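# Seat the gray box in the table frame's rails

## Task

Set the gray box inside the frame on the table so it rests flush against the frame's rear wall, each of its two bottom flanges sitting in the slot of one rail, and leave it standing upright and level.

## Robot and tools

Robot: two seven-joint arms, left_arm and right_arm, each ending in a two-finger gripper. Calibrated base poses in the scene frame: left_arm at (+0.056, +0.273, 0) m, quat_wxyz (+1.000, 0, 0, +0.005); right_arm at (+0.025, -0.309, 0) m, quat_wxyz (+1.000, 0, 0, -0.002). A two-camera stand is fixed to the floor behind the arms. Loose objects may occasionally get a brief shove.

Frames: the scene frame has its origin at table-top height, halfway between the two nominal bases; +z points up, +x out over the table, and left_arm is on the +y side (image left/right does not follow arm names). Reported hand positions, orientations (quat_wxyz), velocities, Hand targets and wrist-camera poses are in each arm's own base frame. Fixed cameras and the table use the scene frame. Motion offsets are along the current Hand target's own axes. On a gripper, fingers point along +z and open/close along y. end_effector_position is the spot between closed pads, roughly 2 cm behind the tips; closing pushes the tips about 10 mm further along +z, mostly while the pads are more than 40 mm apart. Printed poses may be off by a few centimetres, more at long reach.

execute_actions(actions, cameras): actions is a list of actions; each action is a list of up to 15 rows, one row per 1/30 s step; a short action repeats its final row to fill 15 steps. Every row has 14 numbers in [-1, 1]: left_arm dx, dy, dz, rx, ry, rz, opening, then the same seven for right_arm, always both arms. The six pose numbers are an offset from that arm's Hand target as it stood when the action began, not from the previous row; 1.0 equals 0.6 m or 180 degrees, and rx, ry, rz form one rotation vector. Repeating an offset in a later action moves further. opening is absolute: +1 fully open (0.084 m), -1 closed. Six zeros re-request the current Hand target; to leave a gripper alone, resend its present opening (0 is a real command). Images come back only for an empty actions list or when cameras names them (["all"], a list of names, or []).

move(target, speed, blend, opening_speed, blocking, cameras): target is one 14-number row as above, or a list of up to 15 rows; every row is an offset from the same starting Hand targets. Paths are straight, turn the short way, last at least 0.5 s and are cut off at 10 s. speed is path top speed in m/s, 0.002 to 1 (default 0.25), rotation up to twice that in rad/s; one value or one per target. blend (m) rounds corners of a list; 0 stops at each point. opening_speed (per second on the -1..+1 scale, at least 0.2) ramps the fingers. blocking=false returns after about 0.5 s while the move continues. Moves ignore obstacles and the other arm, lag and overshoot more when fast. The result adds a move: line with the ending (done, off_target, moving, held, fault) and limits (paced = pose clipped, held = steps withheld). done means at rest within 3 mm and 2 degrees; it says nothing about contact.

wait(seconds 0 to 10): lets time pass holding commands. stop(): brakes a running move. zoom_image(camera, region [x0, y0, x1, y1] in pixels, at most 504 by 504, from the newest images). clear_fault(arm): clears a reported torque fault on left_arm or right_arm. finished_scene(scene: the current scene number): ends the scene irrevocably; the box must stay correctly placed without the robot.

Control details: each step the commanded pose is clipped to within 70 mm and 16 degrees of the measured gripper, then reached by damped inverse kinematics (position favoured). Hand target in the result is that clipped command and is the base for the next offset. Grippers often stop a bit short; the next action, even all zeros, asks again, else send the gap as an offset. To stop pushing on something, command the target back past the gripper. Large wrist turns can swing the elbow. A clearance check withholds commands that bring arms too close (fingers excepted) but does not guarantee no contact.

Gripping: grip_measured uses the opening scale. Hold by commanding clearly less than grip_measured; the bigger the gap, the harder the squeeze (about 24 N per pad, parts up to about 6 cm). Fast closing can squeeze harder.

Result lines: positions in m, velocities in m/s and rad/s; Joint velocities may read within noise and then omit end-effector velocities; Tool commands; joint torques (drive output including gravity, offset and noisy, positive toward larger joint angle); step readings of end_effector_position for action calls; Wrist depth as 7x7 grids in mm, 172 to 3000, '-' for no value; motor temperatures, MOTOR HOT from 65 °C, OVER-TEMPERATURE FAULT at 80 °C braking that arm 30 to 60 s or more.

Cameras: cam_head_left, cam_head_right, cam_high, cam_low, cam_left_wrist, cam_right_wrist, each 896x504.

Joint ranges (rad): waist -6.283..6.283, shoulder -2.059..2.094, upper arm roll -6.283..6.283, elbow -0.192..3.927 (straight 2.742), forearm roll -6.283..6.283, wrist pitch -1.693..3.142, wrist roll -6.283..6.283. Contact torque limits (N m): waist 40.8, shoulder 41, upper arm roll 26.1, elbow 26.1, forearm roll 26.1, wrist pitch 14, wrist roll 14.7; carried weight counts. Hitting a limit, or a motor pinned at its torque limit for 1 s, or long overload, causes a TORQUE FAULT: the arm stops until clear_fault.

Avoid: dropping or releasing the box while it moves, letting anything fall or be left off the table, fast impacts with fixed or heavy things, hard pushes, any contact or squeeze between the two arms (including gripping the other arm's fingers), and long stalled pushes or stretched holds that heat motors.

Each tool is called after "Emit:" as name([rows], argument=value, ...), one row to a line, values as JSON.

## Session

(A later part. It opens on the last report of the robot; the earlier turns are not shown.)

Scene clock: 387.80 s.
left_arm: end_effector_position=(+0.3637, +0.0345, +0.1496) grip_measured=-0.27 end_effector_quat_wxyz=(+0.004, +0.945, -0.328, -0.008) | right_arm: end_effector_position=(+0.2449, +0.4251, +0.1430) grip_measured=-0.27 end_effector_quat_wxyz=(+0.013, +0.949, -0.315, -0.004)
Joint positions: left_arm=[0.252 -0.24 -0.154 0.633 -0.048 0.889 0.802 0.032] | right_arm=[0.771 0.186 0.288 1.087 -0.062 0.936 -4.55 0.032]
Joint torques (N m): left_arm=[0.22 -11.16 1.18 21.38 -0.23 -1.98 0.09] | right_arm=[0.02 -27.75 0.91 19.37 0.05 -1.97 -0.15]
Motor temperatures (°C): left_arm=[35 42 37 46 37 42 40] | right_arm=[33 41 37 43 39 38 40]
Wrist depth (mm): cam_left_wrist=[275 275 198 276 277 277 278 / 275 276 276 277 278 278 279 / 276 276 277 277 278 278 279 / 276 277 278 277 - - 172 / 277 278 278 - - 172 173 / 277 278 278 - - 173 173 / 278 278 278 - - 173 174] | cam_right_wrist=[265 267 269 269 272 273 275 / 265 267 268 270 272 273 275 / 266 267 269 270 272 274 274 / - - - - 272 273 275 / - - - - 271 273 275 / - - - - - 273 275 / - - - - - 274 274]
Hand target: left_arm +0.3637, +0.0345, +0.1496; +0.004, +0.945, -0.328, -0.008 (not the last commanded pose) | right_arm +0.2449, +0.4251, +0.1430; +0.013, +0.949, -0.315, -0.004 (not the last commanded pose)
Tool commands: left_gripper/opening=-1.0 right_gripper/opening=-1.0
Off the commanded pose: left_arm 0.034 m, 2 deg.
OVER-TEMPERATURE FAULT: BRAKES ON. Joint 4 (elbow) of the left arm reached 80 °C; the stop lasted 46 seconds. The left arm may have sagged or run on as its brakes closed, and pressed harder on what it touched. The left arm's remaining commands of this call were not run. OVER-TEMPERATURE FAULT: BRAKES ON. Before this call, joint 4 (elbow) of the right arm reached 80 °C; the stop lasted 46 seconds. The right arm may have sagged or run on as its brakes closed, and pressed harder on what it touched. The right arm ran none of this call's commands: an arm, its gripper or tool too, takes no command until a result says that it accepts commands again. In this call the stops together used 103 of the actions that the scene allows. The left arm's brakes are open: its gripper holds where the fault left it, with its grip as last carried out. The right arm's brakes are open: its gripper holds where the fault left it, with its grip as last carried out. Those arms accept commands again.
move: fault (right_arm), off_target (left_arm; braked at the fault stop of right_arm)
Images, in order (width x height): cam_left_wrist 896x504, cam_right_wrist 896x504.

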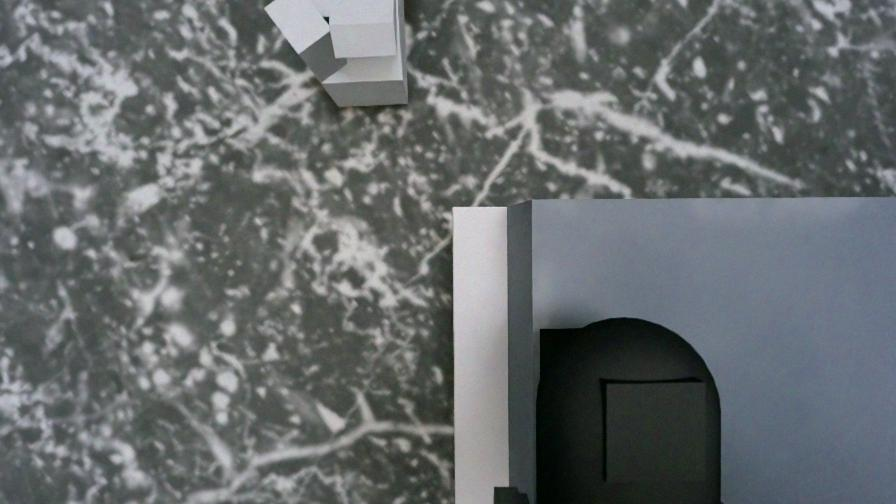

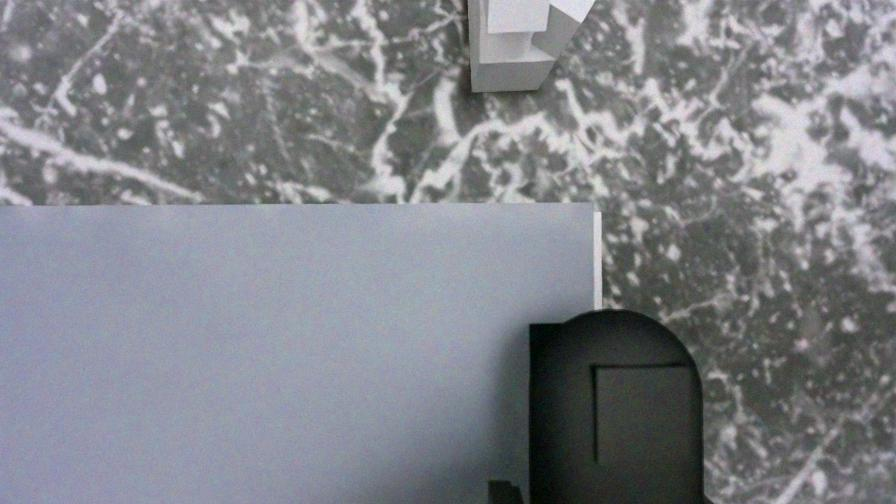

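Emit:
move(target=[0.0297,-0.0473,0.0042,0.0041,0.004,-0.0089,-1, 0.0378,-0.0522,-0.0065,0.0087,0,-0.0089,-1], speed=0.06, cameras=["cam_right_wrist","cam_left_wrist"])

Scene clock: 421.07 s.
left_arm: end_effector_position=(+0.3952, +0.0458, +0.1464) grip_measured=-0.27 end_effector_quat_wxyz=(+0.000, +0.949, -0.315, +0.000) | right_arm: end_effector_position=(+0.2815, +0.4361, +0.1456) grip_measured=-0.27 end_effector_quat_wxyz=(+0.001, +0.954, -0.301, +0.000)
Joint positions: left_arm=[0.268 -0.136 -0.15 0.72 -0.027 0.855 0.777 0.032] | right_arm=[0.748 0.253 0.268 1.18 -0.083 0.938 -4.614 0.032]
Joint torques (N m): left_arm=[-6.99 -7.18 -15.37 11.35 -2.25 6.41 -0.96] | right_arm=[-5.11 -35.53 -0.66 48.21 -2.49 -12.56 -1.68]
Motor temperatures (°C): left_arm=[35 42 37 51 37 39 40] | right_arm=[33 42 37 52 39 37 40]
Wrist depth (mm): cam_left_wrist=[277 277 277 207 276 276 276 / 277 277 277 212 276 276 276 / 277 277 277 276 276 276 276 / 278 277 277 277 - - - / 277 277 277 - - - - / 278 278 278 - - - - / 278 277 278 - - - -] | cam_right_wrist=[271 271 273 273 203 273 274 / 271 271 272 273 243 273 273 / 272 271 272 272 273 273 273 / - - - - 273 273 274 / - - - - - 273 274 / - - - - - 273 273 / - - - - - 273 273]
Hand target: left_arm +0.3952, +0.0457, +0.1464; +0.000, +0.949, -0.315, +0.000 | right_arm +0.2819, +0.4367, +0.1461; +0.000, +0.954, -0.301, +0.000
Off the commanded pose: left_arm 0.000 m, 0 deg | right_arm 0.001 m, 0 deg.
move: done
Images, in order (width x height): cam_left_wrist 896x504, cam_right_wrist 896x504.

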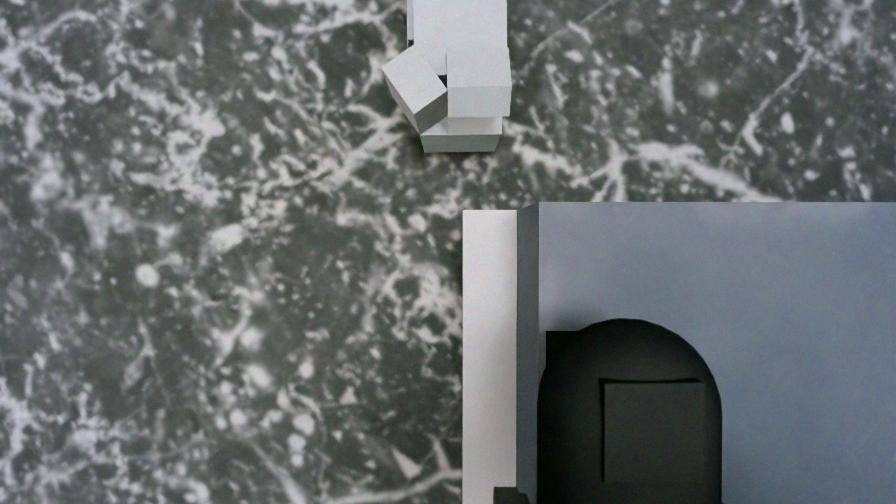

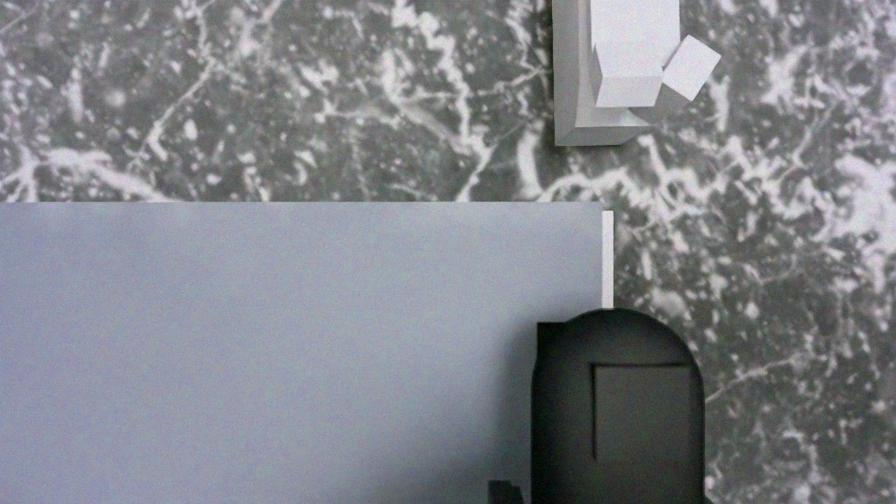

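Emit:
move([
  [0.03,0.0047,0.0042,0,0,0,-1, 0.03,0.0047,0.0042,0,0,0,-1],
  [0.085,0.0047,0.0042,0,0,0,-1, 0.085,0.0047,0.0042,0,0,0,-1],
], speed=0.06, blend=0.005, cameras=["cam_right_wrist","cam_left_wrist"])

Scene clock: 509.37 s.
left_arm: end_effector_position=(+0.3919, +0.0423, +0.1422) grip_measured=-0.27 end_effector_quat_wxyz=(+0.004, +0.949, -0.316, -0.007) | right_arm: end_effector_position=(+0.2770, +0.4304, +0.1344) grip_measured=-0.27 end_effector_quat_wxyz=(+0.013, +0.954, -0.301, -0.005)
Joint positions: left_arm=[0.266 -0.13 -0.156 0.717 -0.027 0.861 0.773 0.032] | right_arm=[0.748 0.264 0.268 1.165 -0.083 0.938 -4.614 0.032]
Joint torques (N m): left_arm=[0.32 -13.3 0.74 21.29 -0.22 -1.96 0.07] | right_arm=[-0.02 -30.13 1.25 19.47 0.2 -2.3 -0.06]
Motor temperatures (°C): left_arm=[35 42 37 47 36 41 40] | right_arm=[33 42 37 45 38 37 40]
Wrist depth (mm): cam_left_wrist=[268 269 269 200 270 270 270 / 268 269 269 195 270 270 271 / 269 270 270 270 271 271 271 / 269 270 270 271 - - 172 / 270 270 271 - - - 173 / 271 271 271 - - 172 173 / 271 271 271 - - 173 174] | cam_right_wrist=[257 258 260 261 188 264 266 / 256 258 260 261 219 265 266 / 257 258 259 262 263 264 266 / - - - - 263 264 266 / - - - - 263 265 266 / - - - - - 265 266 / - - - - - 265 266]
Hand target: left_arm +0.3919, +0.0423, +0.1422; +0.004, +0.949, -0.316, -0.007 (not the last commanded pose) | right_arm +0.2770, +0.4304, +0.1344; +0.013, +0.954, -0.301, -0.005 (not the last commanded pose)
Tool commands: left_gripper/opening=-1.0 right_gripper/opening=-1.0
Off the commanded pose: left_arm 0.052 m, 1 deg.
OVER-TEMPERATURE FAULT: BRAKES ON. Joint 4 (elbow) of the left arm reached 80 °C; the stop lasted 46 seconds. The left arm may have sagged or run on as its brakes closed, and pressed harder on what it touched. The left arm's remaining commands of this call were not run. OVER-TEMPERATURE FAULT: BRAKES ON. Before this call, joint 4 (elbow) of the right arm reached 80 °C; the stop lasted 46 seconds. The right arm may have sagged or run on as its brakes closed, and pressed harder on what it touched. The right arm ran none of this call's commands: an arm, its gripper or tool too, takes no command until a result says that it accepts commands again. In this call the stops together used 97 of the actions that the scene allows. The left arm's brakes are open: its gripper holds where the fault left it, with its grip as last carried out. The right arm's brakes are open: its gripper holds where the fault left it, with its grip as last carried out. Those arms accept commands again.
move: fault (right_arm), off_target (left_arm; braked at the fault stop of right_arm); path passed 0 of 2 targets
Images, in order (width x height): cam_left_wrist 896x504, cam_right_wrist 896x504.

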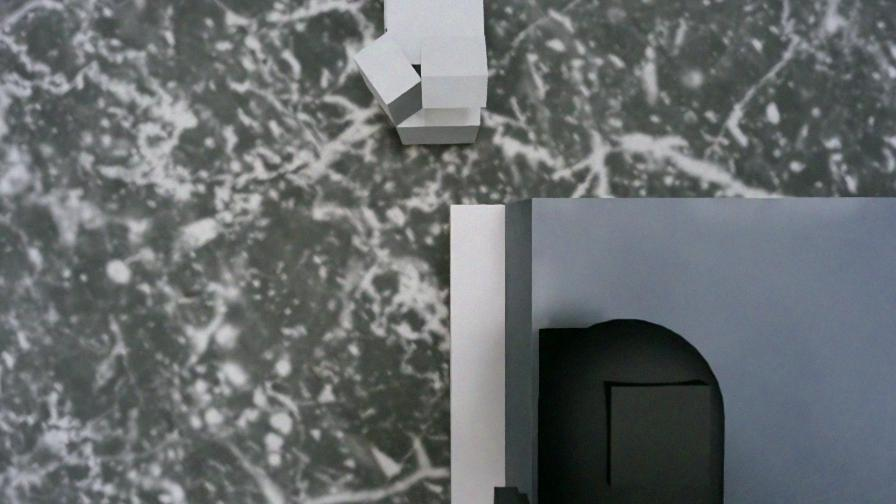

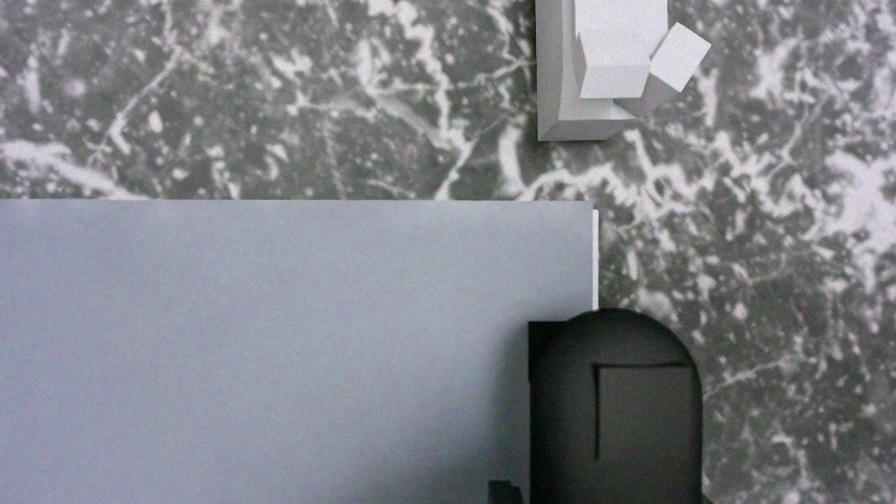

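Emit:
move([
  [0.011,-0.0032,-0.0022,0.0038,0.0034,0,-1, 0.0107,-0.0087,-0.0152,0.0088,0.0006,0,-1],
  [0.086,-0.0032,-0.003,0.0038,0.0034,0,-1, 0.0857,-0.0087,-0.0152,0.0088,0.0006,0,-1],
], speed=0.07, blend=0.005, cameras=["cam_right_wrist","cam_left_wrist"])

Scene clock: 526.13 s.
left_arm: end_effector_position=(+0.4344, +0.0129, +0.1437) grip_measured=-0.27 end_effector_quat_wxyz=(+0.000, +0.949, -0.316, +0.000) | right_arm: end_effector_position=(+0.3216, +0.4046, +0.1428) grip_measured=-0.27 end_effector_quat_wxyz=(+0.002, +0.954, -0.301, +0.000)
Joint positions: left_arm=[0.232 -0.013 -0.202 0.845 -0.002 0.857 0.675 0.032] | right_arm=[0.681 0.249 0.233 1.168 -0.073 0.93 -4.721 0.032]
Joint torques (N m): left_arm=[-24.4 7.32 -26.15 -4.56 -2.99 6.92 -0.5] | right_arm=[-11.47 -32.16 -8.53 48.38 -1.72 -14.06 -1.72]
Motor temperatures (°C): left_arm=[35 42 38 50 36 40 40] | right_arm=[33 42 37 53 38 38 40]
Wrist depth (mm): cam_left_wrist=[276 276 275 205 274 274 274 / 276 275 275 206 274 274 274 / 276 276 275 206 275 274 273 / 276 276 276 197 175 176 178 / 276 276 276 275 173 173 175 / 276 276 276 - - - 172 / 276 276 276 - - - -] | cam_right_wrist=[268 269 269 269 200 271 271 / 268 268 269 270 200 271 271 / 267 269 269 270 200 270 271 / 268 176 178 180 191 270 270 / - 173 175 178 231 270 271 / - - 172 173 - 271 270 / - - - - - 270 271]
Hand target: left_arm +0.4343, +0.0129, +0.1434; +0.000, +0.949, -0.316, +0.000 | right_arm +0.3223, +0.4054, +0.1433; +0.000, +0.954, -0.301, +0.001
Off the commanded pose: left_arm 0.000 m, 0 deg | right_arm 0.001 m, 0 deg.
move: done
Images, in order (width x height): cam_left_wrist 896x504, cam_right_wrist 896x504.

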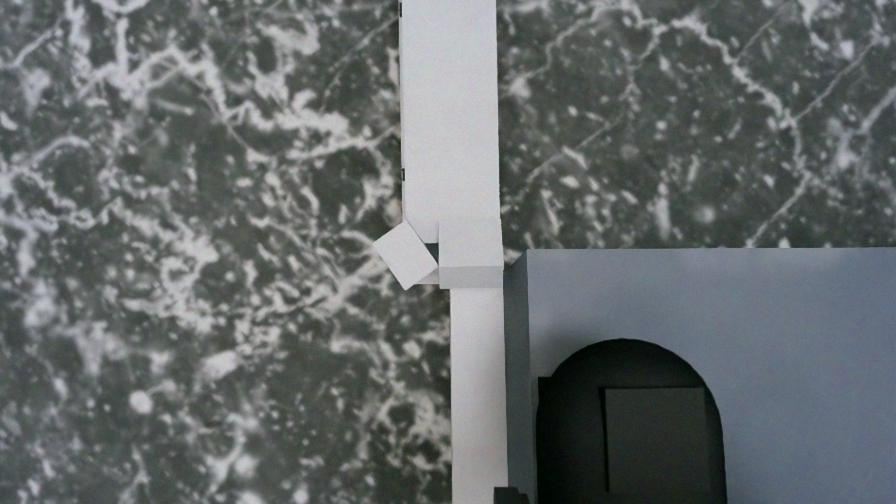

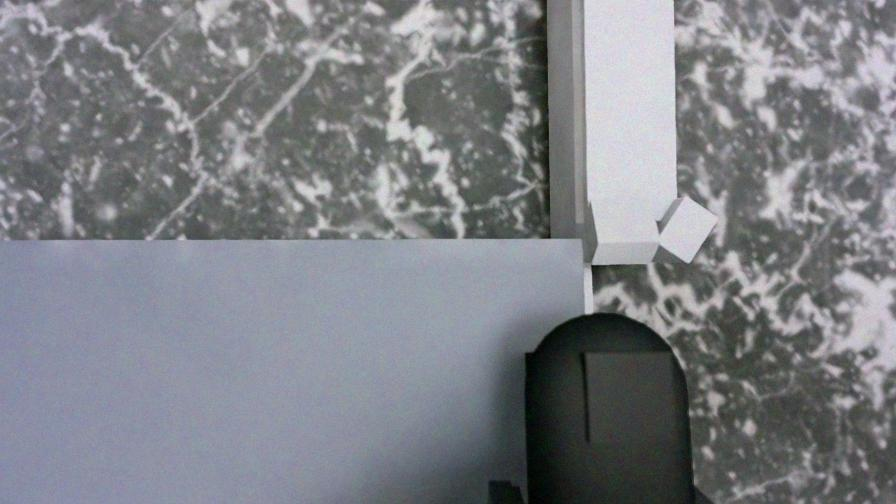

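Emit:
move([
  [-0.003,0.008,0,0,0,0,-1, 0,0.008,0,0,0,0,-1],
  [0.05,0.008,0,0,0,0,-1, 0.055,0.008,0,0,0,0,-1],
], speed=0.06, cameras=["cam_right_wrist","cam_left_wrist"])

Scene clock: 590.07 s.
left_arm: end_effector_position=(+0.4338, +0.0127, +0.1434) grip_measured=-0.27 end_effector_quat_wxyz=(+0.000, +0.949, -0.316, -0.001) end_effector_velocity=(+0.003, -0.001, +0.001) end_effector_angular_velocity=(+0.000, -0.012, -0.004) | right_arm: end_effector_position=(+0.3165, +0.4011, +0.1317) grip_measured=-0.27 end_effector_quat_wxyz=(+0.010, +0.954, -0.300, -0.005) end_effector_velocity=(+0.009, +0.011, +0.006) end_effector_angular_velocity=(+0.040, -0.028, -0.003)
Joint positions: left_arm=[0.232 -0.013 -0.203 0.844 -0.003 0.858 0.675 0.032] | right_arm=[0.681 0.261 0.235 1.154 -0.072 0.924 -4.721 0.032]
Joint velocities: left_arm=[-0.001 0.001 -0.002 0.001 0 -0.012 0 0] | right_arm=[-0.001 0 0 0.009 0 -0.04 0.001 0]
Joint torques (N m): left_arm=[4.79 -15.32 12.77 35.16 1.62 -12.71 -0.01] | right_arm=[-0.14 -30.97 0.98 10.24 -0.1 4.65 -0.29]
Motor temperatures (°C): left_arm=[35 44 41 70 36 59 40] | right_arm=[33 40 37 42 38 39 40]
Wrist depth (mm): cam_left_wrist=[271 271 271 202 271 271 271 / 271 271 271 202 271 271 271 / 271 272 272 203 272 271 271 / 272 272 272 194 174 176 179 / 272 272 272 - - 173 176 / 272 272 272 - - - 173 / 272 273 273 - - - -] | cam_right_wrist=[255 256 258 259 191 261 263 / 255 256 257 259 190 261 262 / 256 256 258 259 190 262 262 / 255 256 175 180 183 262 263 / - - 173 176 260 261 263 / - - - 173 - 262 263 / - - - - - 261 263]
Hand target: left_arm +0.4341, +0.0127, +0.1434; +0.000, +0.949, -0.316, +0.000 (not the last commanded pose) | right_arm +0.3165, +0.4012, +0.1317; +0.010, +0.954, -0.300, -0.005 (not the last commanded pose)
Tool commands: left_gripper/opening=-1.0 right_gripper/opening=-1.0
Off the commanded pose: left_arm 0.031 m, 0 deg.
OVER-TEMPERATURE FAULT: BRAKES ON. Before this call, joint 4 (elbow) of the right arm reached 80 °C; the stop lasted 46 seconds. The right arm may have sagged or run on as its brakes closed, and pressed harder on what it touched. The right arm ran none of this call's commands: an arm, its gripper or tool too, takes no command until a result says that it accepts commands again. In this call the stop used 63 of the actions that the scene allows. The right arm's brakes are open: its gripper holds where the fault left it, with its grip as last carried out. The right arm accepts commands again.
MOTOR HOT: joint 4 (elbow) of the left arm reports 70 °C; the controller stops that arm at 80 °C. To cool a motor, set the load down, stop pushing, or move to a pose that needs little force. At that limit the left arm can sag while its brakes close.
move: fault (right_arm), off_target (left_arm; braked at the fault stop of right_arm); path passed 0 of 2 targets
Images, in order (width x height): cam_left_wrist 896x504, cam_right_wrist 896x504.

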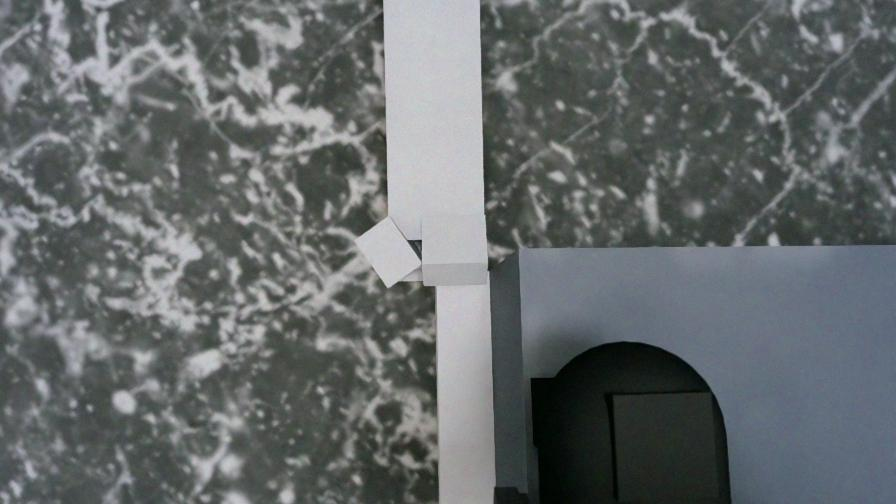

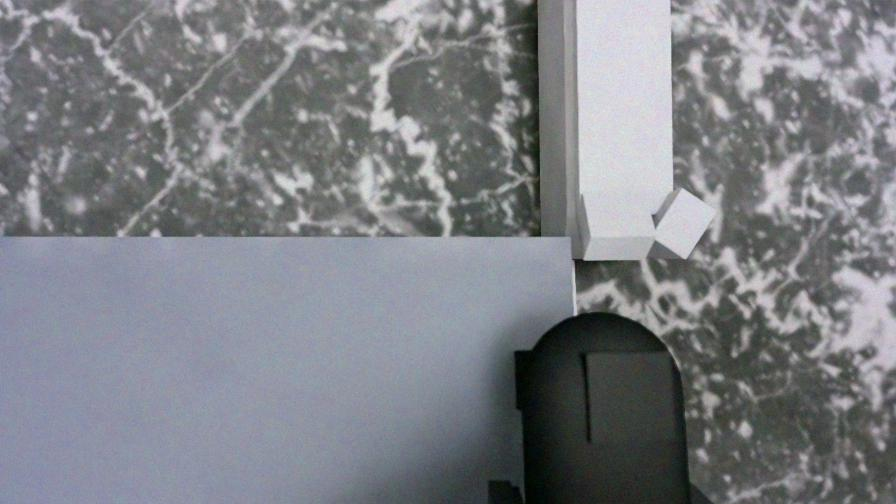

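Emit:
move([
  [-0.003,0.007,0,0,0,0,-1, 0,-0.0043,-0.0203,0.007,0.0011,0,-1],
  [0.10,0.007,0,0,0,0,-1, 0.108,-0.0043,-0.0203,0.007,0.0011,0,-1],
], speed=0.09, blend=0.003, cameras=["cam_right_wrist","cam_left_wrist"])

Scene clock: 607.57 s.
left_arm: end_effector_position=(+0.4623, -0.0143, +0.1432) grip_measured=-0.27 end_effector_quat_wxyz=(+0.000, +0.948, -0.317, -0.001) | right_arm: end_effector_position=(+0.3370, +0.3809, +0.1413) grip_measured=-0.27 end_effector_quat_wxyz=(+0.015, +0.954, -0.300, -0.006)
Joint positions: left_arm=[0.199 0.078 -0.233 0.949 0.024 0.875 0.596 0.032] | right_arm=[0.645 0.244 0.216 1.164 -0.065 0.958 -4.779 0.032]
Joint torques (N m): left_arm=[7.2 -17.27 11.35 42.93 3.01 -13.02 -1.48] | right_arm=[1.85 -30.8 2.73 8.98 0.9 1.91 -0.14]
Motor temperatures (°C): left_arm=[35 43 41 71 36 59 40] | right_arm=[33 42 37 42 38 41 40]
Wrist depth (mm): cam_left_wrist=[271 271 271 270 271 271 271 / 271 271 271 261 271 271 271 / 272 272 271 241 271 271 271 / 272 272 272 229 271 271 271 / 272 272 272 202 271 271 271 / 272 273 272 193 - 184 186 / 273 272 273 - - 177 177] | cam_right_wrist=[263 265 266 268 200 272 274 / 263 265 267 268 200 272 274 / 263 265 266 268 200 272 273 / 264 265 266 268 200 272 273 / 190 191 197 267 195 272 273 / 178 180 185 188 - 272 273 / - 173 176 179 - 272 273]
Hand target: left_arm +0.4626, -0.0139, +0.1434; +0.000, +0.949, -0.316, +0.000 (not the last commanded pose) | right_arm +0.3370, +0.3810, +0.1413; +0.015, +0.954, -0.300, -0.006 (not the last commanded pose)
Tool commands: left_gripper/opening=-1.0 right_gripper/opening=-1.0
Off the commanded pose: left_arm 0.021 m, 0 deg | right_arm 0.037 m, 2 deg.
TORQUE FAULT: the external load on joint 6 (wrist pitch) of the right arm reached its load limit, and that arm stopped. The contact can be on any part of that arm beyond that joint, not only on its tool. A torque fault puts only its own arm into a fault stop. That arm's remaining commands of this call were not run. The hold on joint 6 (wrist pitch) of that arm was moved back by the arm itself, up to 3 degrees, as the stop began, but a joint of that arm was then at its load limit, so every hold on that arm was set where that arm was. That arm may still press on what stopped it. That arm is still stopped at the end of this call. While its stop runs, that arm, its gripper or tool too, takes no new command.
End effector pose when the fault began: right_arm: position (+0.3398, +0.3867, +0.1430), quat_wxyz (+0.003, +0.954, -0.300, -0.001)
Joint positions when the fault began: right_arm=[0.646 0.243 0.217 1.163 -0.065 0.931 -4.778 0.032]
MOTOR HOT: still on. Joint 4 (elbow) of the left arm reports 71 °C.
CLEAR FAULT: the right arm stays stopped (state 4) until you call clear_fault(arm="right_arm").
move: fault (right_arm), off_target (left_arm; braked at the fault stop of right_arm); path passed 1 of 2 targets
Images, in order (width x height): cam_left_wrist 896x504, cam_right_wrist 896x504.

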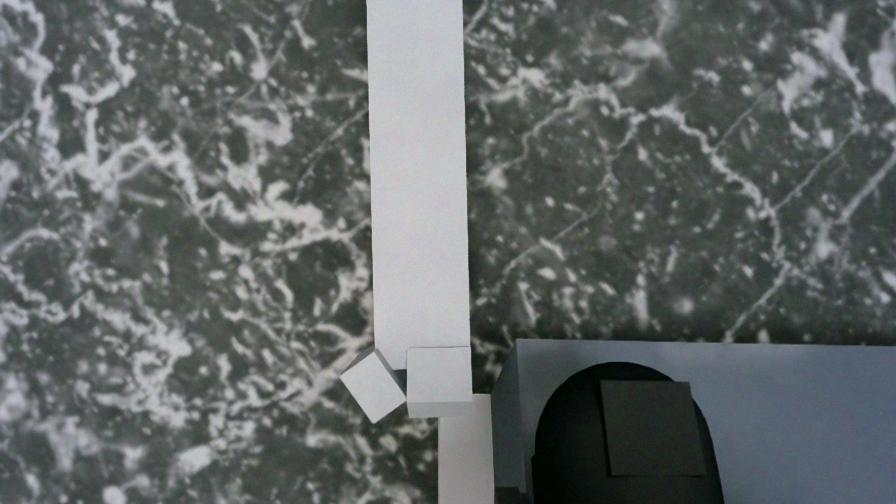

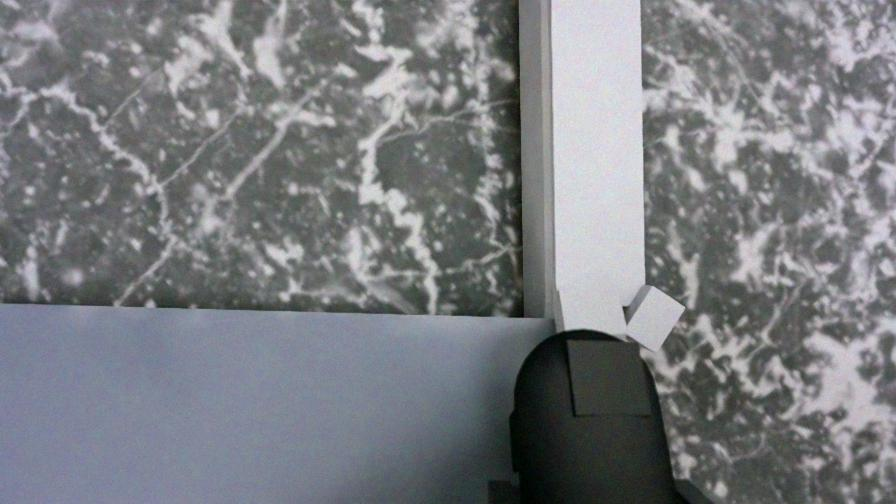

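Emit:
clear_fault(arm="right_arm")

Emit:
move([
  [-0.004,0,0,0,0,-0.006,-1, 0.01,0,-0.0012,0.0103,0.0008,-0.006,-1],
  [0.08,0,0,0,0,-0.006,-1, 0.1,0,-0.0012,0.0103,0.0008,-0.006,-1],
], speed=0.09, blend=0.003, cameras=["cam_right_wrist","cam_left_wrist"])

Scene clock: 638.73 s.
left_arm: end_effector_position=(+0.4625, -0.0139, +0.1434) grip_measured=-0.27 end_effector_quat_wxyz=(+0.000, +0.949, -0.316, +0.000) | right_arm: end_effector_position=(+0.3371, +0.3811, +0.1414) grip_measured=-0.27 end_effector_quat_wxyz=(+0.014, +0.954, -0.300, -0.005)
Joint positions: left_arm=[0.199 0.077 -0.233 0.95 0.024 0.875 0.596 0.032] | right_arm=[0.645 0.244 0.216 1.164 -0.065 0.957 -4.779 0.032]
Joint torques (N m): left_arm=[2.62 -19.07 6.73 37.68 3.01 -13.43 -0.88] | right_arm=[1.74 -30.74 2.48 9.13 0.81 2.89 -0.08]
Motor temperatures (°C): left_arm=[34 45 39 76 36 61 40] | right_arm=[33 43 37 42 38 38 40]
Wrist depth (mm): cam_left_wrist=[271 271 271 262 271 271 271 / 272 271 271 247 271 271 271 / 272 271 272 229 271 271 271 / 271 272 272 221 271 272 271 / 273 272 272 202 271 271 272 / 273 273 273 193 - 184 186 / 273 273 272 - - 177 177] | cam_right_wrist=[263 265 267 269 200 272 273 / 264 265 267 269 200 271 274 / 264 265 267 269 200 272 274 / 264 265 267 268 200 272 274 / 190 192 197 268 195 272 274 / 178 180 184 189 - 272 274 / - 173 176 178 - 272 273]
Hand target: left_arm +0.4626, -0.0139, +0.1434; +0.000, +0.949, -0.316, +0.000 (not the last commanded pose) | right_arm +0.3371, +0.3811, +0.1414; +0.014, +0.954, -0.300, -0.005 (not the last commanded pose)
Tool commands: left_gripper/opening=-1.0 right_gripper/opening=-1.0
Off the commanded pose: left_arm 0.021 m, 0 deg | right_arm 0.037 m, 2 deg.
TORQUE FAULT, CONTINUED: the right arm's stop, for the torque fault of joint 6 (wrist pitch) that an earlier result reported, is over. The call counts as one of the actions that you can send in this scene. The hold on joint 6 (wrist pitch) of that arm was moved back by the arm itself, up to 3 degrees, as the stop began, but a joint of that arm was then at its load limit, so every hold on that arm was set where that arm was. That arm's target is now where it stood when the stop ended, not its last command. That arm's gripper keeps its grip as last carried out, and that arm accepts commands again: back off and push less far.
MOTOR HOT: still on. Joint 4 (elbow) of the left arm reports 76 °C.
CLEAR FAULT: your call cleared the right arm's torque fault. If a joint's load stays at its limit, that arm stops again at once.

Scene clock: 640.17 s.
left_arm: end_effector_position=(+0.4877, -0.0370, +0.1400) grip_measured=-0.27 end_effector_quat_wxyz=(+0.004, +0.952, -0.305, -0.024) | right_arm: end_effector_position=(+0.3534, +0.3713, +0.1406) grip_measured=-0.27 end_effector_quat_wxyz=(+0.001, +0.964, -0.267, -0.008)
Joint positions: left_arm=[0.16 0.199 -0.249 1.101 0.064 0.957 0.496 0.032] | right_arm=[0.583 0.244 0.237 1.155 -0.055 0.928 -4.895 0.032]
Joint torques (N m): left_arm=[-9.65 -19.83 -20.39 14.64 -3.06 6.34 0.1] | right_arm=[3.11 -37.33 5.46 38.16 -0.76 -11.88 -1.28]
Motor temperatures (°C): left_arm=[34 45 39 76 36 61 40] | right_arm=[33 43 37 42 38 39 40]
Wrist depth (mm): cam_left_wrist=[260 261 262 194 263 264 264 / 262 262 263 195 264 265 266 / 263 263 264 196 266 266 267 / 264 265 265 197 267 268 269 / 265 266 267 198 269 269 270 / 267 267 268 199 270 271 271 / 268 269 269 199 - 199 203] | cam_right_wrist=[263 264 264 265 196 266 267 / 264 264 265 265 196 267 267 / 264 265 265 266 197 267 267 / 264 264 265 266 197 268 268 / 264 265 266 266 197 268 269 / 187 190 196 201 - 268 269 / - 176 181 186 - 268 269]
Hand target: left_arm +0.4877, -0.0370, +0.1400; +0.004, +0.952, -0.305, -0.024 (not the last commanded pose) | right_arm +0.3534, +0.3713, +0.1406; +0.001, +0.964, -0.267, -0.008 (not the last commanded pose)
Tool commands: left_gripper/opening=-1.0 right_gripper/opening=-1.0
Off the commanded pose: left_arm 0.015 m, 3 deg | right_arm 0.041 m, 3 deg.
TORQUE FAULT: the external load on joint 6 (wrist pitch) of the left arm reached its load limit, and that arm stopped. TORQUE FAULT: the external load on joint 3 (upper arm roll) of the right arm reached its load limit, and that arm stopped. On each arm, the contact can be on any part of the arm beyond the joint that stopped it, not only on its tool. A torque fault puts only its own arm into a fault stop. Those arms' remaining commands of this call were not run. The hold on each of those joints was moved back by the arms themselves, up to 3 degrees, as the stops began. Those arms are still stopped at the end of this call. While their stops run, those arms, their grippers or tools too, take no new command.
End effector pose when the fault began: left_arm: position (+0.4986, -0.0410, +0.1429), quat_wxyz (+0.000, +0.952, -0.307, -0.001) | right_arm: position (+0.3744, +0.3551, +0.1420), quat_wxyz (-0.001, +0.957, -0.290, +0.000)
Joint positions when the fault began: left_arm=[0.159 0.198 -0.252 1.099 0.063 0.911 0.497 0.032] | right_arm=[0.584 0.242 0.186 1.158 -0.056 0.919 -4.896 0.032]
MOTOR HOT: still on. Joint 4 (elbow) of the left arm reports 76 °C.
CLEAR FAULT: each arm stays stopped (state 4) until you call clear_fault with its name: clear_fault(arm="left_arm"), clear_fault(arm="right_arm").
move: fault (left_arm, right_arm)
Images, in order (width x height): cam_left_wrist 896x504, cam_right_wrist 896x504.

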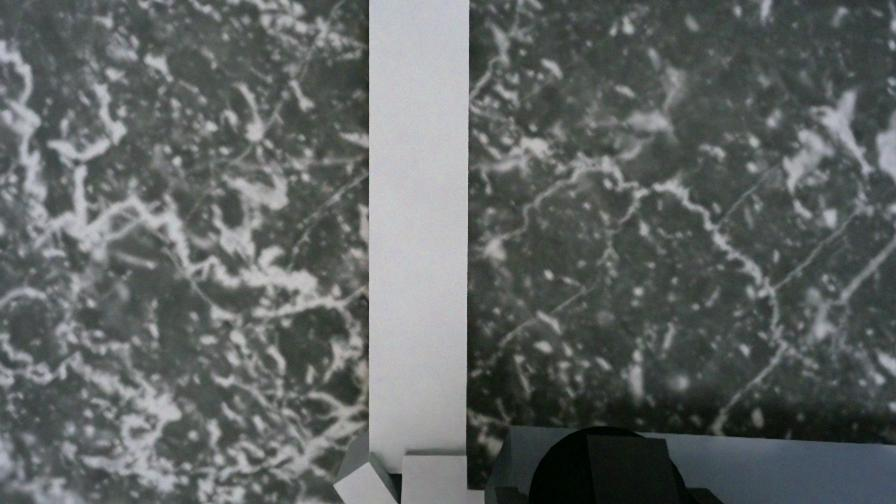

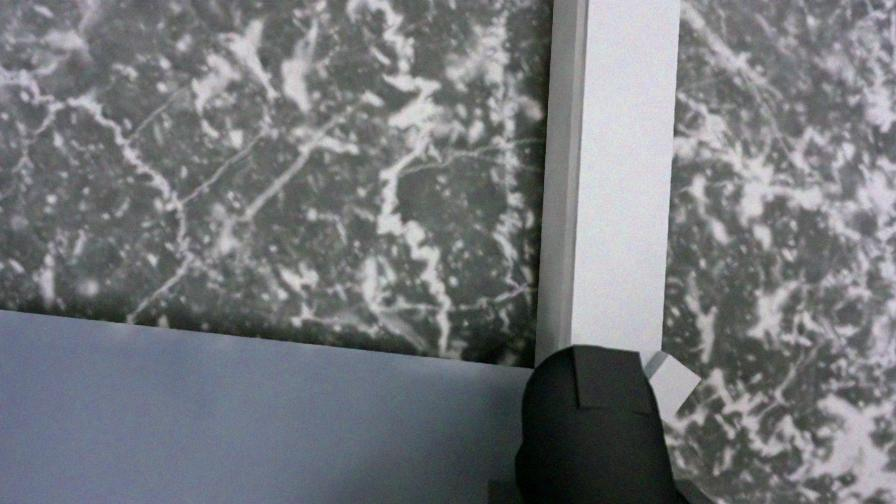

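Emit:
clear_fault(arm="right_arm")

Emit:
clear_fault(arm="left_arm")

Emit:
move(target=[-0.022,0.004,-0.0042,0.0071,0.0138,0,-1, 0.01,0.004,-0.0015,0.002,0.0047,0.006,-1], speed=0.05, cameras=["cam_right_wrist","cam_left_wrist"])

Scene clock: 669.57 s.
left_arm: end_effector_position=(+0.4877, -0.0370, +0.1400) grip_measured=-0.27 end_effector_quat_wxyz=(+0.004, +0.952, -0.305, -0.024) | right_arm: end_effector_position=(+0.3534, +0.3713, +0.1406) grip_measured=-0.27 end_effector_quat_wxyz=(+0.001, +0.964, -0.267, -0.008)
Joint positions: left_arm=[0.16 0.199 -0.249 1.101 0.064 0.957 0.496 0.032] | right_arm=[0.583 0.244 0.237 1.155 -0.055 0.928 -4.895 0.032]
Joint torques (N m): left_arm=[-9.7 -19.91 -20.33 14.71 -3.08 6.25 0.05] | right_arm=[3.37 -37.14 5.57 37.89 -0.76 -12.31 -1.07]
Motor temperatures (°C): left_arm=[35 45 44 56 36 51 40] | right_arm=[33 44 38 68 38 50 40]
Wrist depth (mm): cam_left_wrist=[260 261 262 194 263 264 265 / 262 262 263 195 264 265 266 / 263 263 264 196 266 266 267 / 264 265 266 197 267 268 269 / 266 267 267 198 269 269 270 / 267 268 268 199 270 271 271 / 268 269 269 199 - 199 203] | cam_right_wrist=[263 264 264 265 196 266 267 / 264 264 265 265 196 266 267 / 264 265 265 266 197 267 268 / 264 265 266 266 197 267 268 / 264 265 266 267 197 268 268 / 187 190 196 201 - 269 269 / - 176 181 186 - 269 269]
Hand target: left_arm +0.4877, -0.0370, +0.1400; +0.004, +0.952, -0.305, -0.024 (not the last commanded pose) | right_arm +0.3534, +0.3713, +0.1406; +0.001, +0.964, -0.267, -0.008 (not the last commanded pose)
Tool commands: left_gripper/opening=-1.0 right_gripper/opening=-1.0
Off the commanded pose: left_arm 0.015 m, 3 deg | right_arm 0.041 m, 3 deg.
TORQUE FAULT, CONTINUED: the left arm was still stopped when this call began, by the torque fault of joint 6 (wrist pitch) that an earlier result reported. The call counts as one of the actions that you can send in this scene. That arm is still stopped at the end of this call. While its stop runs, that arm, its gripper or tool too, takes no new command.
TORQUE FAULT, CONTINUED: the right arm's stop, for the torque fault of joint 3 (upper arm roll) that an earlier result reported, is over. The hold on joint 3 (upper arm roll) of that arm was moved back by the arm itself, up to 3 degrees, as the stop began. That arm's target is now where it stood when the stop ended, not its last command. That arm's gripper keeps its grip as last carried out, and that arm accepts commands again: back off and push less far.
MOTOR HOT: joint 4 (elbow) of the right arm reports 68 °C; the controller stops that arm at 80 °C. To cool a motor, set the load down, stop pushing, or move to a pose that needs little force. At that limit the right arm can sag while its brakes close.
MOTOR HOT: cleared for the motors of the left arm.
CLEAR FAULT: your call cleared the right arm's torque fault. If a joint's load stays at its limit, that arm stops again at once.
CLEAR FAULT: the left arm stays stopped (state 4) until you call clear_fault(arm="left_arm").

Scene clock: 669.60 s.
left_arm: end_effector_position=(+0.4880, -0.0367, +0.1401) grip_measured=-0.27 end_effector_quat_wxyz=(+0.003, +0.952, -0.305, -0.023) end_effector_velocity=(+0.003, +0.004, +0.001) end_effector_angular_velocity=(+0.002, -0.009, +0.005) | right_arm: end_effector_position=(+0.3531, +0.3709, +0.1403) grip_measured=-0.27 end_effector_quat_wxyz=(+0.002, +0.964, -0.267, -0.008) end_effector_velocity=(-0.005, -0.006, -0.005) end_effector_angular_velocity=(-0.020, +0.019, -0.002)
Joint positions: left_arm=[0.161 0.199 -0.249 1.101 0.064 0.957 0.496 0.032] | right_arm=[0.583 0.244 0.236 1.155 -0.055 0.93 -4.895 0.032]
Joint velocities: left_arm=[0.002 0 0.005 0.002 0.003 -0.008 0 0] | right_arm=[0 0.002 -0.002 -0.007 0.001 0.019 0 0]
Joint torques (N m): left_arm=[-4.65 -19.64 -13.68 17.23 -2.02 1.34 0.1] | right_arm=[0.04 -34.03 2.56 31.73 0.11 -8.72 -0.47]
Motor temperatures (°C): left_arm=[35 45 44 56 36 51 40] | right_arm=[33 44 38 68 38 50 40]
Wrist depth (mm): cam_left_wrist=[261 261 262 194 263 264 264 / 262 262 263 195 264 265 266 / 263 263 264 196 266 267 268 / 264 265 266 197 267 268 269 / 266 266 267 198 268 269 270 / 267 268 268 199 270 271 272 / 268 269 269 199 - 199 203] | cam_right_wrist=[263 264 264 265 196 266 267 / 263 264 265 265 196 266 267 / 264 265 265 266 197 267 268 / 264 265 265 266 197 267 268 / 264 265 266 266 197 268 268 / 187 190 196 201 - 268 269 / - 176 181 186 - 268 269]
Hand target: left_arm +0.4877, -0.0370, +0.1400; +0.004, +0.952, -0.305, -0.024 (not the last commanded pose) | right_arm +0.3534, +0.3713, +0.1406; +0.001, +0.964, -0.267, -0.008 (not the last commanded pose)
Tool commands: left_gripper/opening=-1.0 right_gripper/opening=-1.0
Off the commanded pose: left_arm 0.015 m, 3 deg | right_arm 0.041 m, 3 deg.
TORQUE FAULT, CONTINUED: the left arm's stop, for the torque fault of joint 6 (wrist pitch) that an earlier result reported, is over. The call counts as one of the actions that you can send in this scene. The hold on joint 6 (wrist pitch) of that arm was moved back by the arm itself, up to 3 degrees, as the stop began. That arm's target is now where it stood when the stop ended, not its last command. That arm's gripper keeps its grip as last carried out, and that arm accepts commands again: back off and push less far.
MOTOR HOT: still on. Joint 4 (elbow) of the right arm reports 68 °C.
CLEAR FAULT: your call cleared the left arm's torque fault. If a joint's load stays at its limit, that arm stops again at once.

Scene clock: 670.50 s.
left_arm: end_effector_position=(+0.4758, -0.0312, +0.1432) grip_measured=-0.27 end_effector_quat_wxyz=(+0.000, +0.952, -0.305, +0.000) | right_arm: end_effector_position=(+0.3565, +0.3654, +0.1411) grip_measured=-0.27 end_effector_quat_wxyz=(+0.002, +0.961, -0.276, -0.001)
Joint positions: left_arm=[0.176 0.122 -0.248 1.002 0.039 0.884 0.525 0.032] | right_arm=[0.582 0.233 0.229 1.142 -0.067 0.92 -4.877 0.032]
Joint torques (N m): left_arm=[-15.71 -20.36 -28.14 -1.17 -7.87 8.35 2.59] | right_arm=[-13.8 -40.72 -10.63 38.67 -5.12 -16.05 1.8]
Motor temperatures (°C): left_arm=[35 45 44 56 36 51 40] | right_arm=[33 44 39 68 38 51 40]
Wrist depth (mm): cam_left_wrist=[275 274 274 222 273 273 272 / 274 274 274 223 272 272 272 / 275 274 274 227 273 273 272 / 275 274 274 230 273 272 272 / 275 274 274 234 273 273 272 / 275 274 274 239 273 273 273 / 275 275 274 195 - 199 201] | cam_right_wrist=[266 266 267 268 198 269 269 / 266 266 267 268 198 269 269 / 266 266 267 268 198 269 269 / 266 266 267 268 198 269 269 / 266 266 267 268 198 269 270 / 197 198 203 207 - 269 269 / 180 183 186 189 - 269 269]
Hand target: left_arm +0.4757, -0.0313, +0.1431; +0.000, +0.952, -0.305, +0.000 | right_arm +0.3573, +0.3662, +0.1415; +0.000, +0.961, -0.276, +0.000
Off the commanded pose: left_arm 0.000 m, 0 deg | right_arm 0.001 m, 0 deg.
MOTOR HOT: still on. Joint 4 (elbow) of the right arm reports 68 °C.
move: done
Images, in order (width x height): cam_left_wrist 896x504, cam_right_wrist 896x504.

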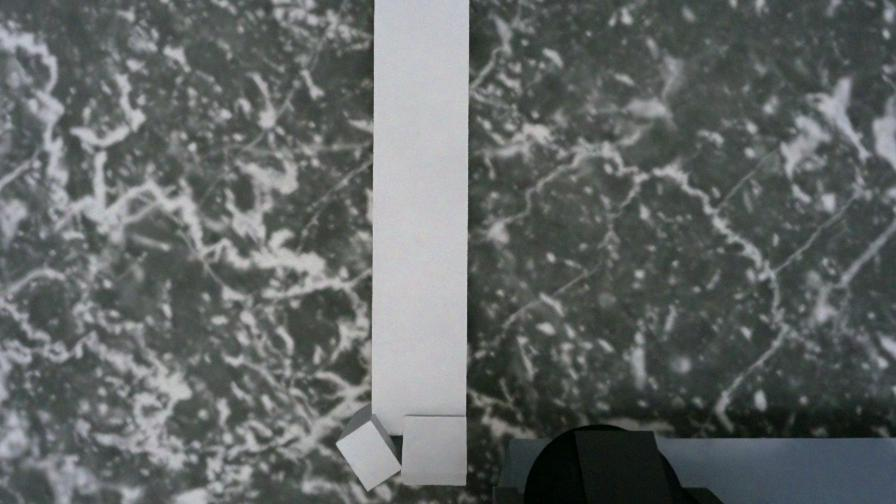

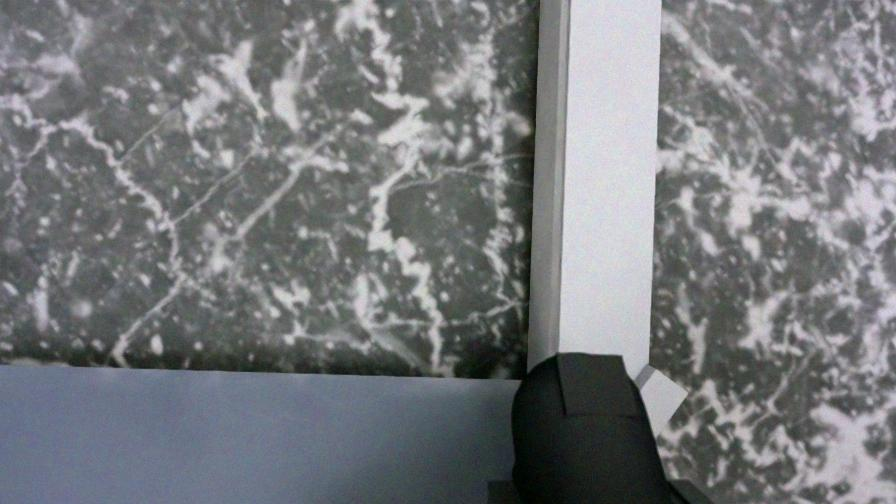

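Emit:
move(target=[0.055,0.003,0.001,0,0,0,-1, 0.06,0.005,0,0,0,0,-1], speed=0.05, cameras=["cam_right_wrist","cam_left_wrist"])

Scene clock: 686.10 s.
left_arm: end_effector_position=(+0.5016, -0.0515, +0.1425) grip_measured=-0.27 end_effector_quat_wxyz=(+0.000, +0.952, -0.305, +0.000) | right_arm: end_effector_position=(+0.3860, +0.3443, +0.1413) grip_measured=-0.27 end_effector_quat_wxyz=(+0.001, +0.961, -0.276, +0.000)
Joint positions: left_arm=[0.143 0.209 -0.258 1.111 0.068 0.909 0.468 0.032] | right_arm=[0.537 0.25 0.205 1.166 -0.064 0.923 -4.949 0.032]
Joint torques (N m): left_arm=[-28.6 -10.99 -30.93 12.12 -5.15 2.11 -2.13] | right_arm=[-16.54 -32.66 -13.4 45.08 -3.58 -11.89 -1.86]
Motor temperatures (°C): left_arm=[36 44 49 51 37 50 40] | right_arm=[34 44 43 74 39 60 40]
Wrist depth (mm): cam_left_wrist=[273 273 273 203 271 271 271 / 273 273 272 261 272 271 271 / 274 273 273 265 272 272 271 / 274 273 273 270 272 272 271 / 274 273 273 272 272 272 271 / 274 273 273 273 272 272 271 / 274 274 273 203 - 272 272] | cam_right_wrist=[267 267 267 267 199 268 268 / 267 267 267 268 198 268 269 / 267 267 267 268 198 269 269 / 267 268 267 268 198 268 269 / 267 268 268 267 198 269 269 / 267 267 268 268 199 269 269 / 195 199 204 210 - 268 269]
Hand target: left_arm +0.5015, -0.0519, +0.1425; +0.000, +0.952, -0.305, +0.000 | right_arm +0.3862, +0.3445, +0.1415; +0.000, +0.961, -0.276, +0.000
Off the commanded pose: left_arm 0.000 m, 0 deg | right_arm 0.000 m, 0 deg.
MOTOR HOT: still on. Joint 4 (elbow) of the right arm reports 74 °C.
move: done
Images, in order (width x height): cam_left_wrist 896x504, cam_right_wrist 896x504.

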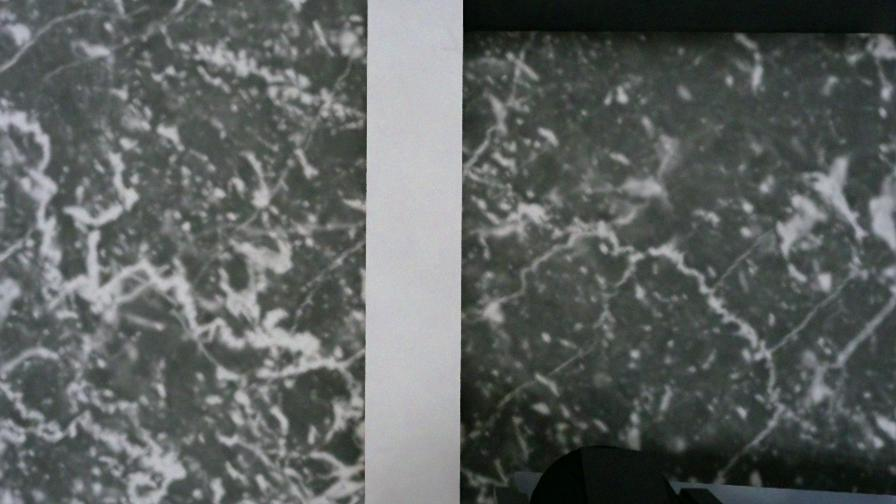

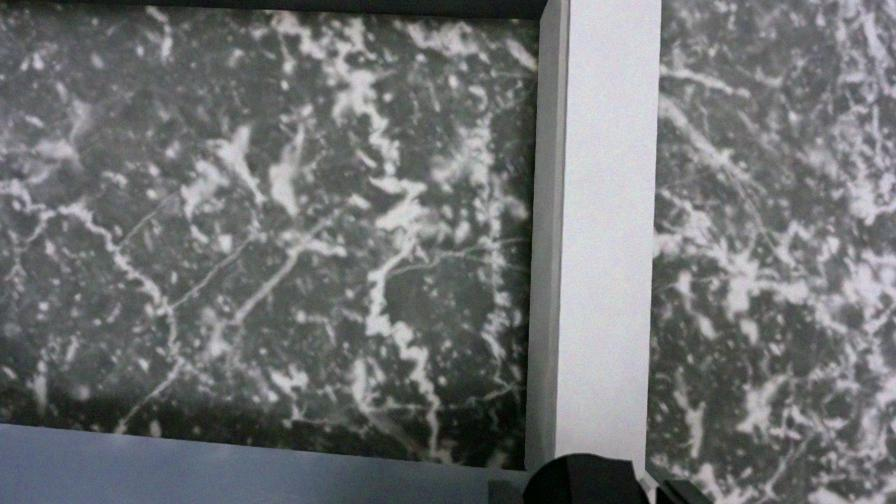

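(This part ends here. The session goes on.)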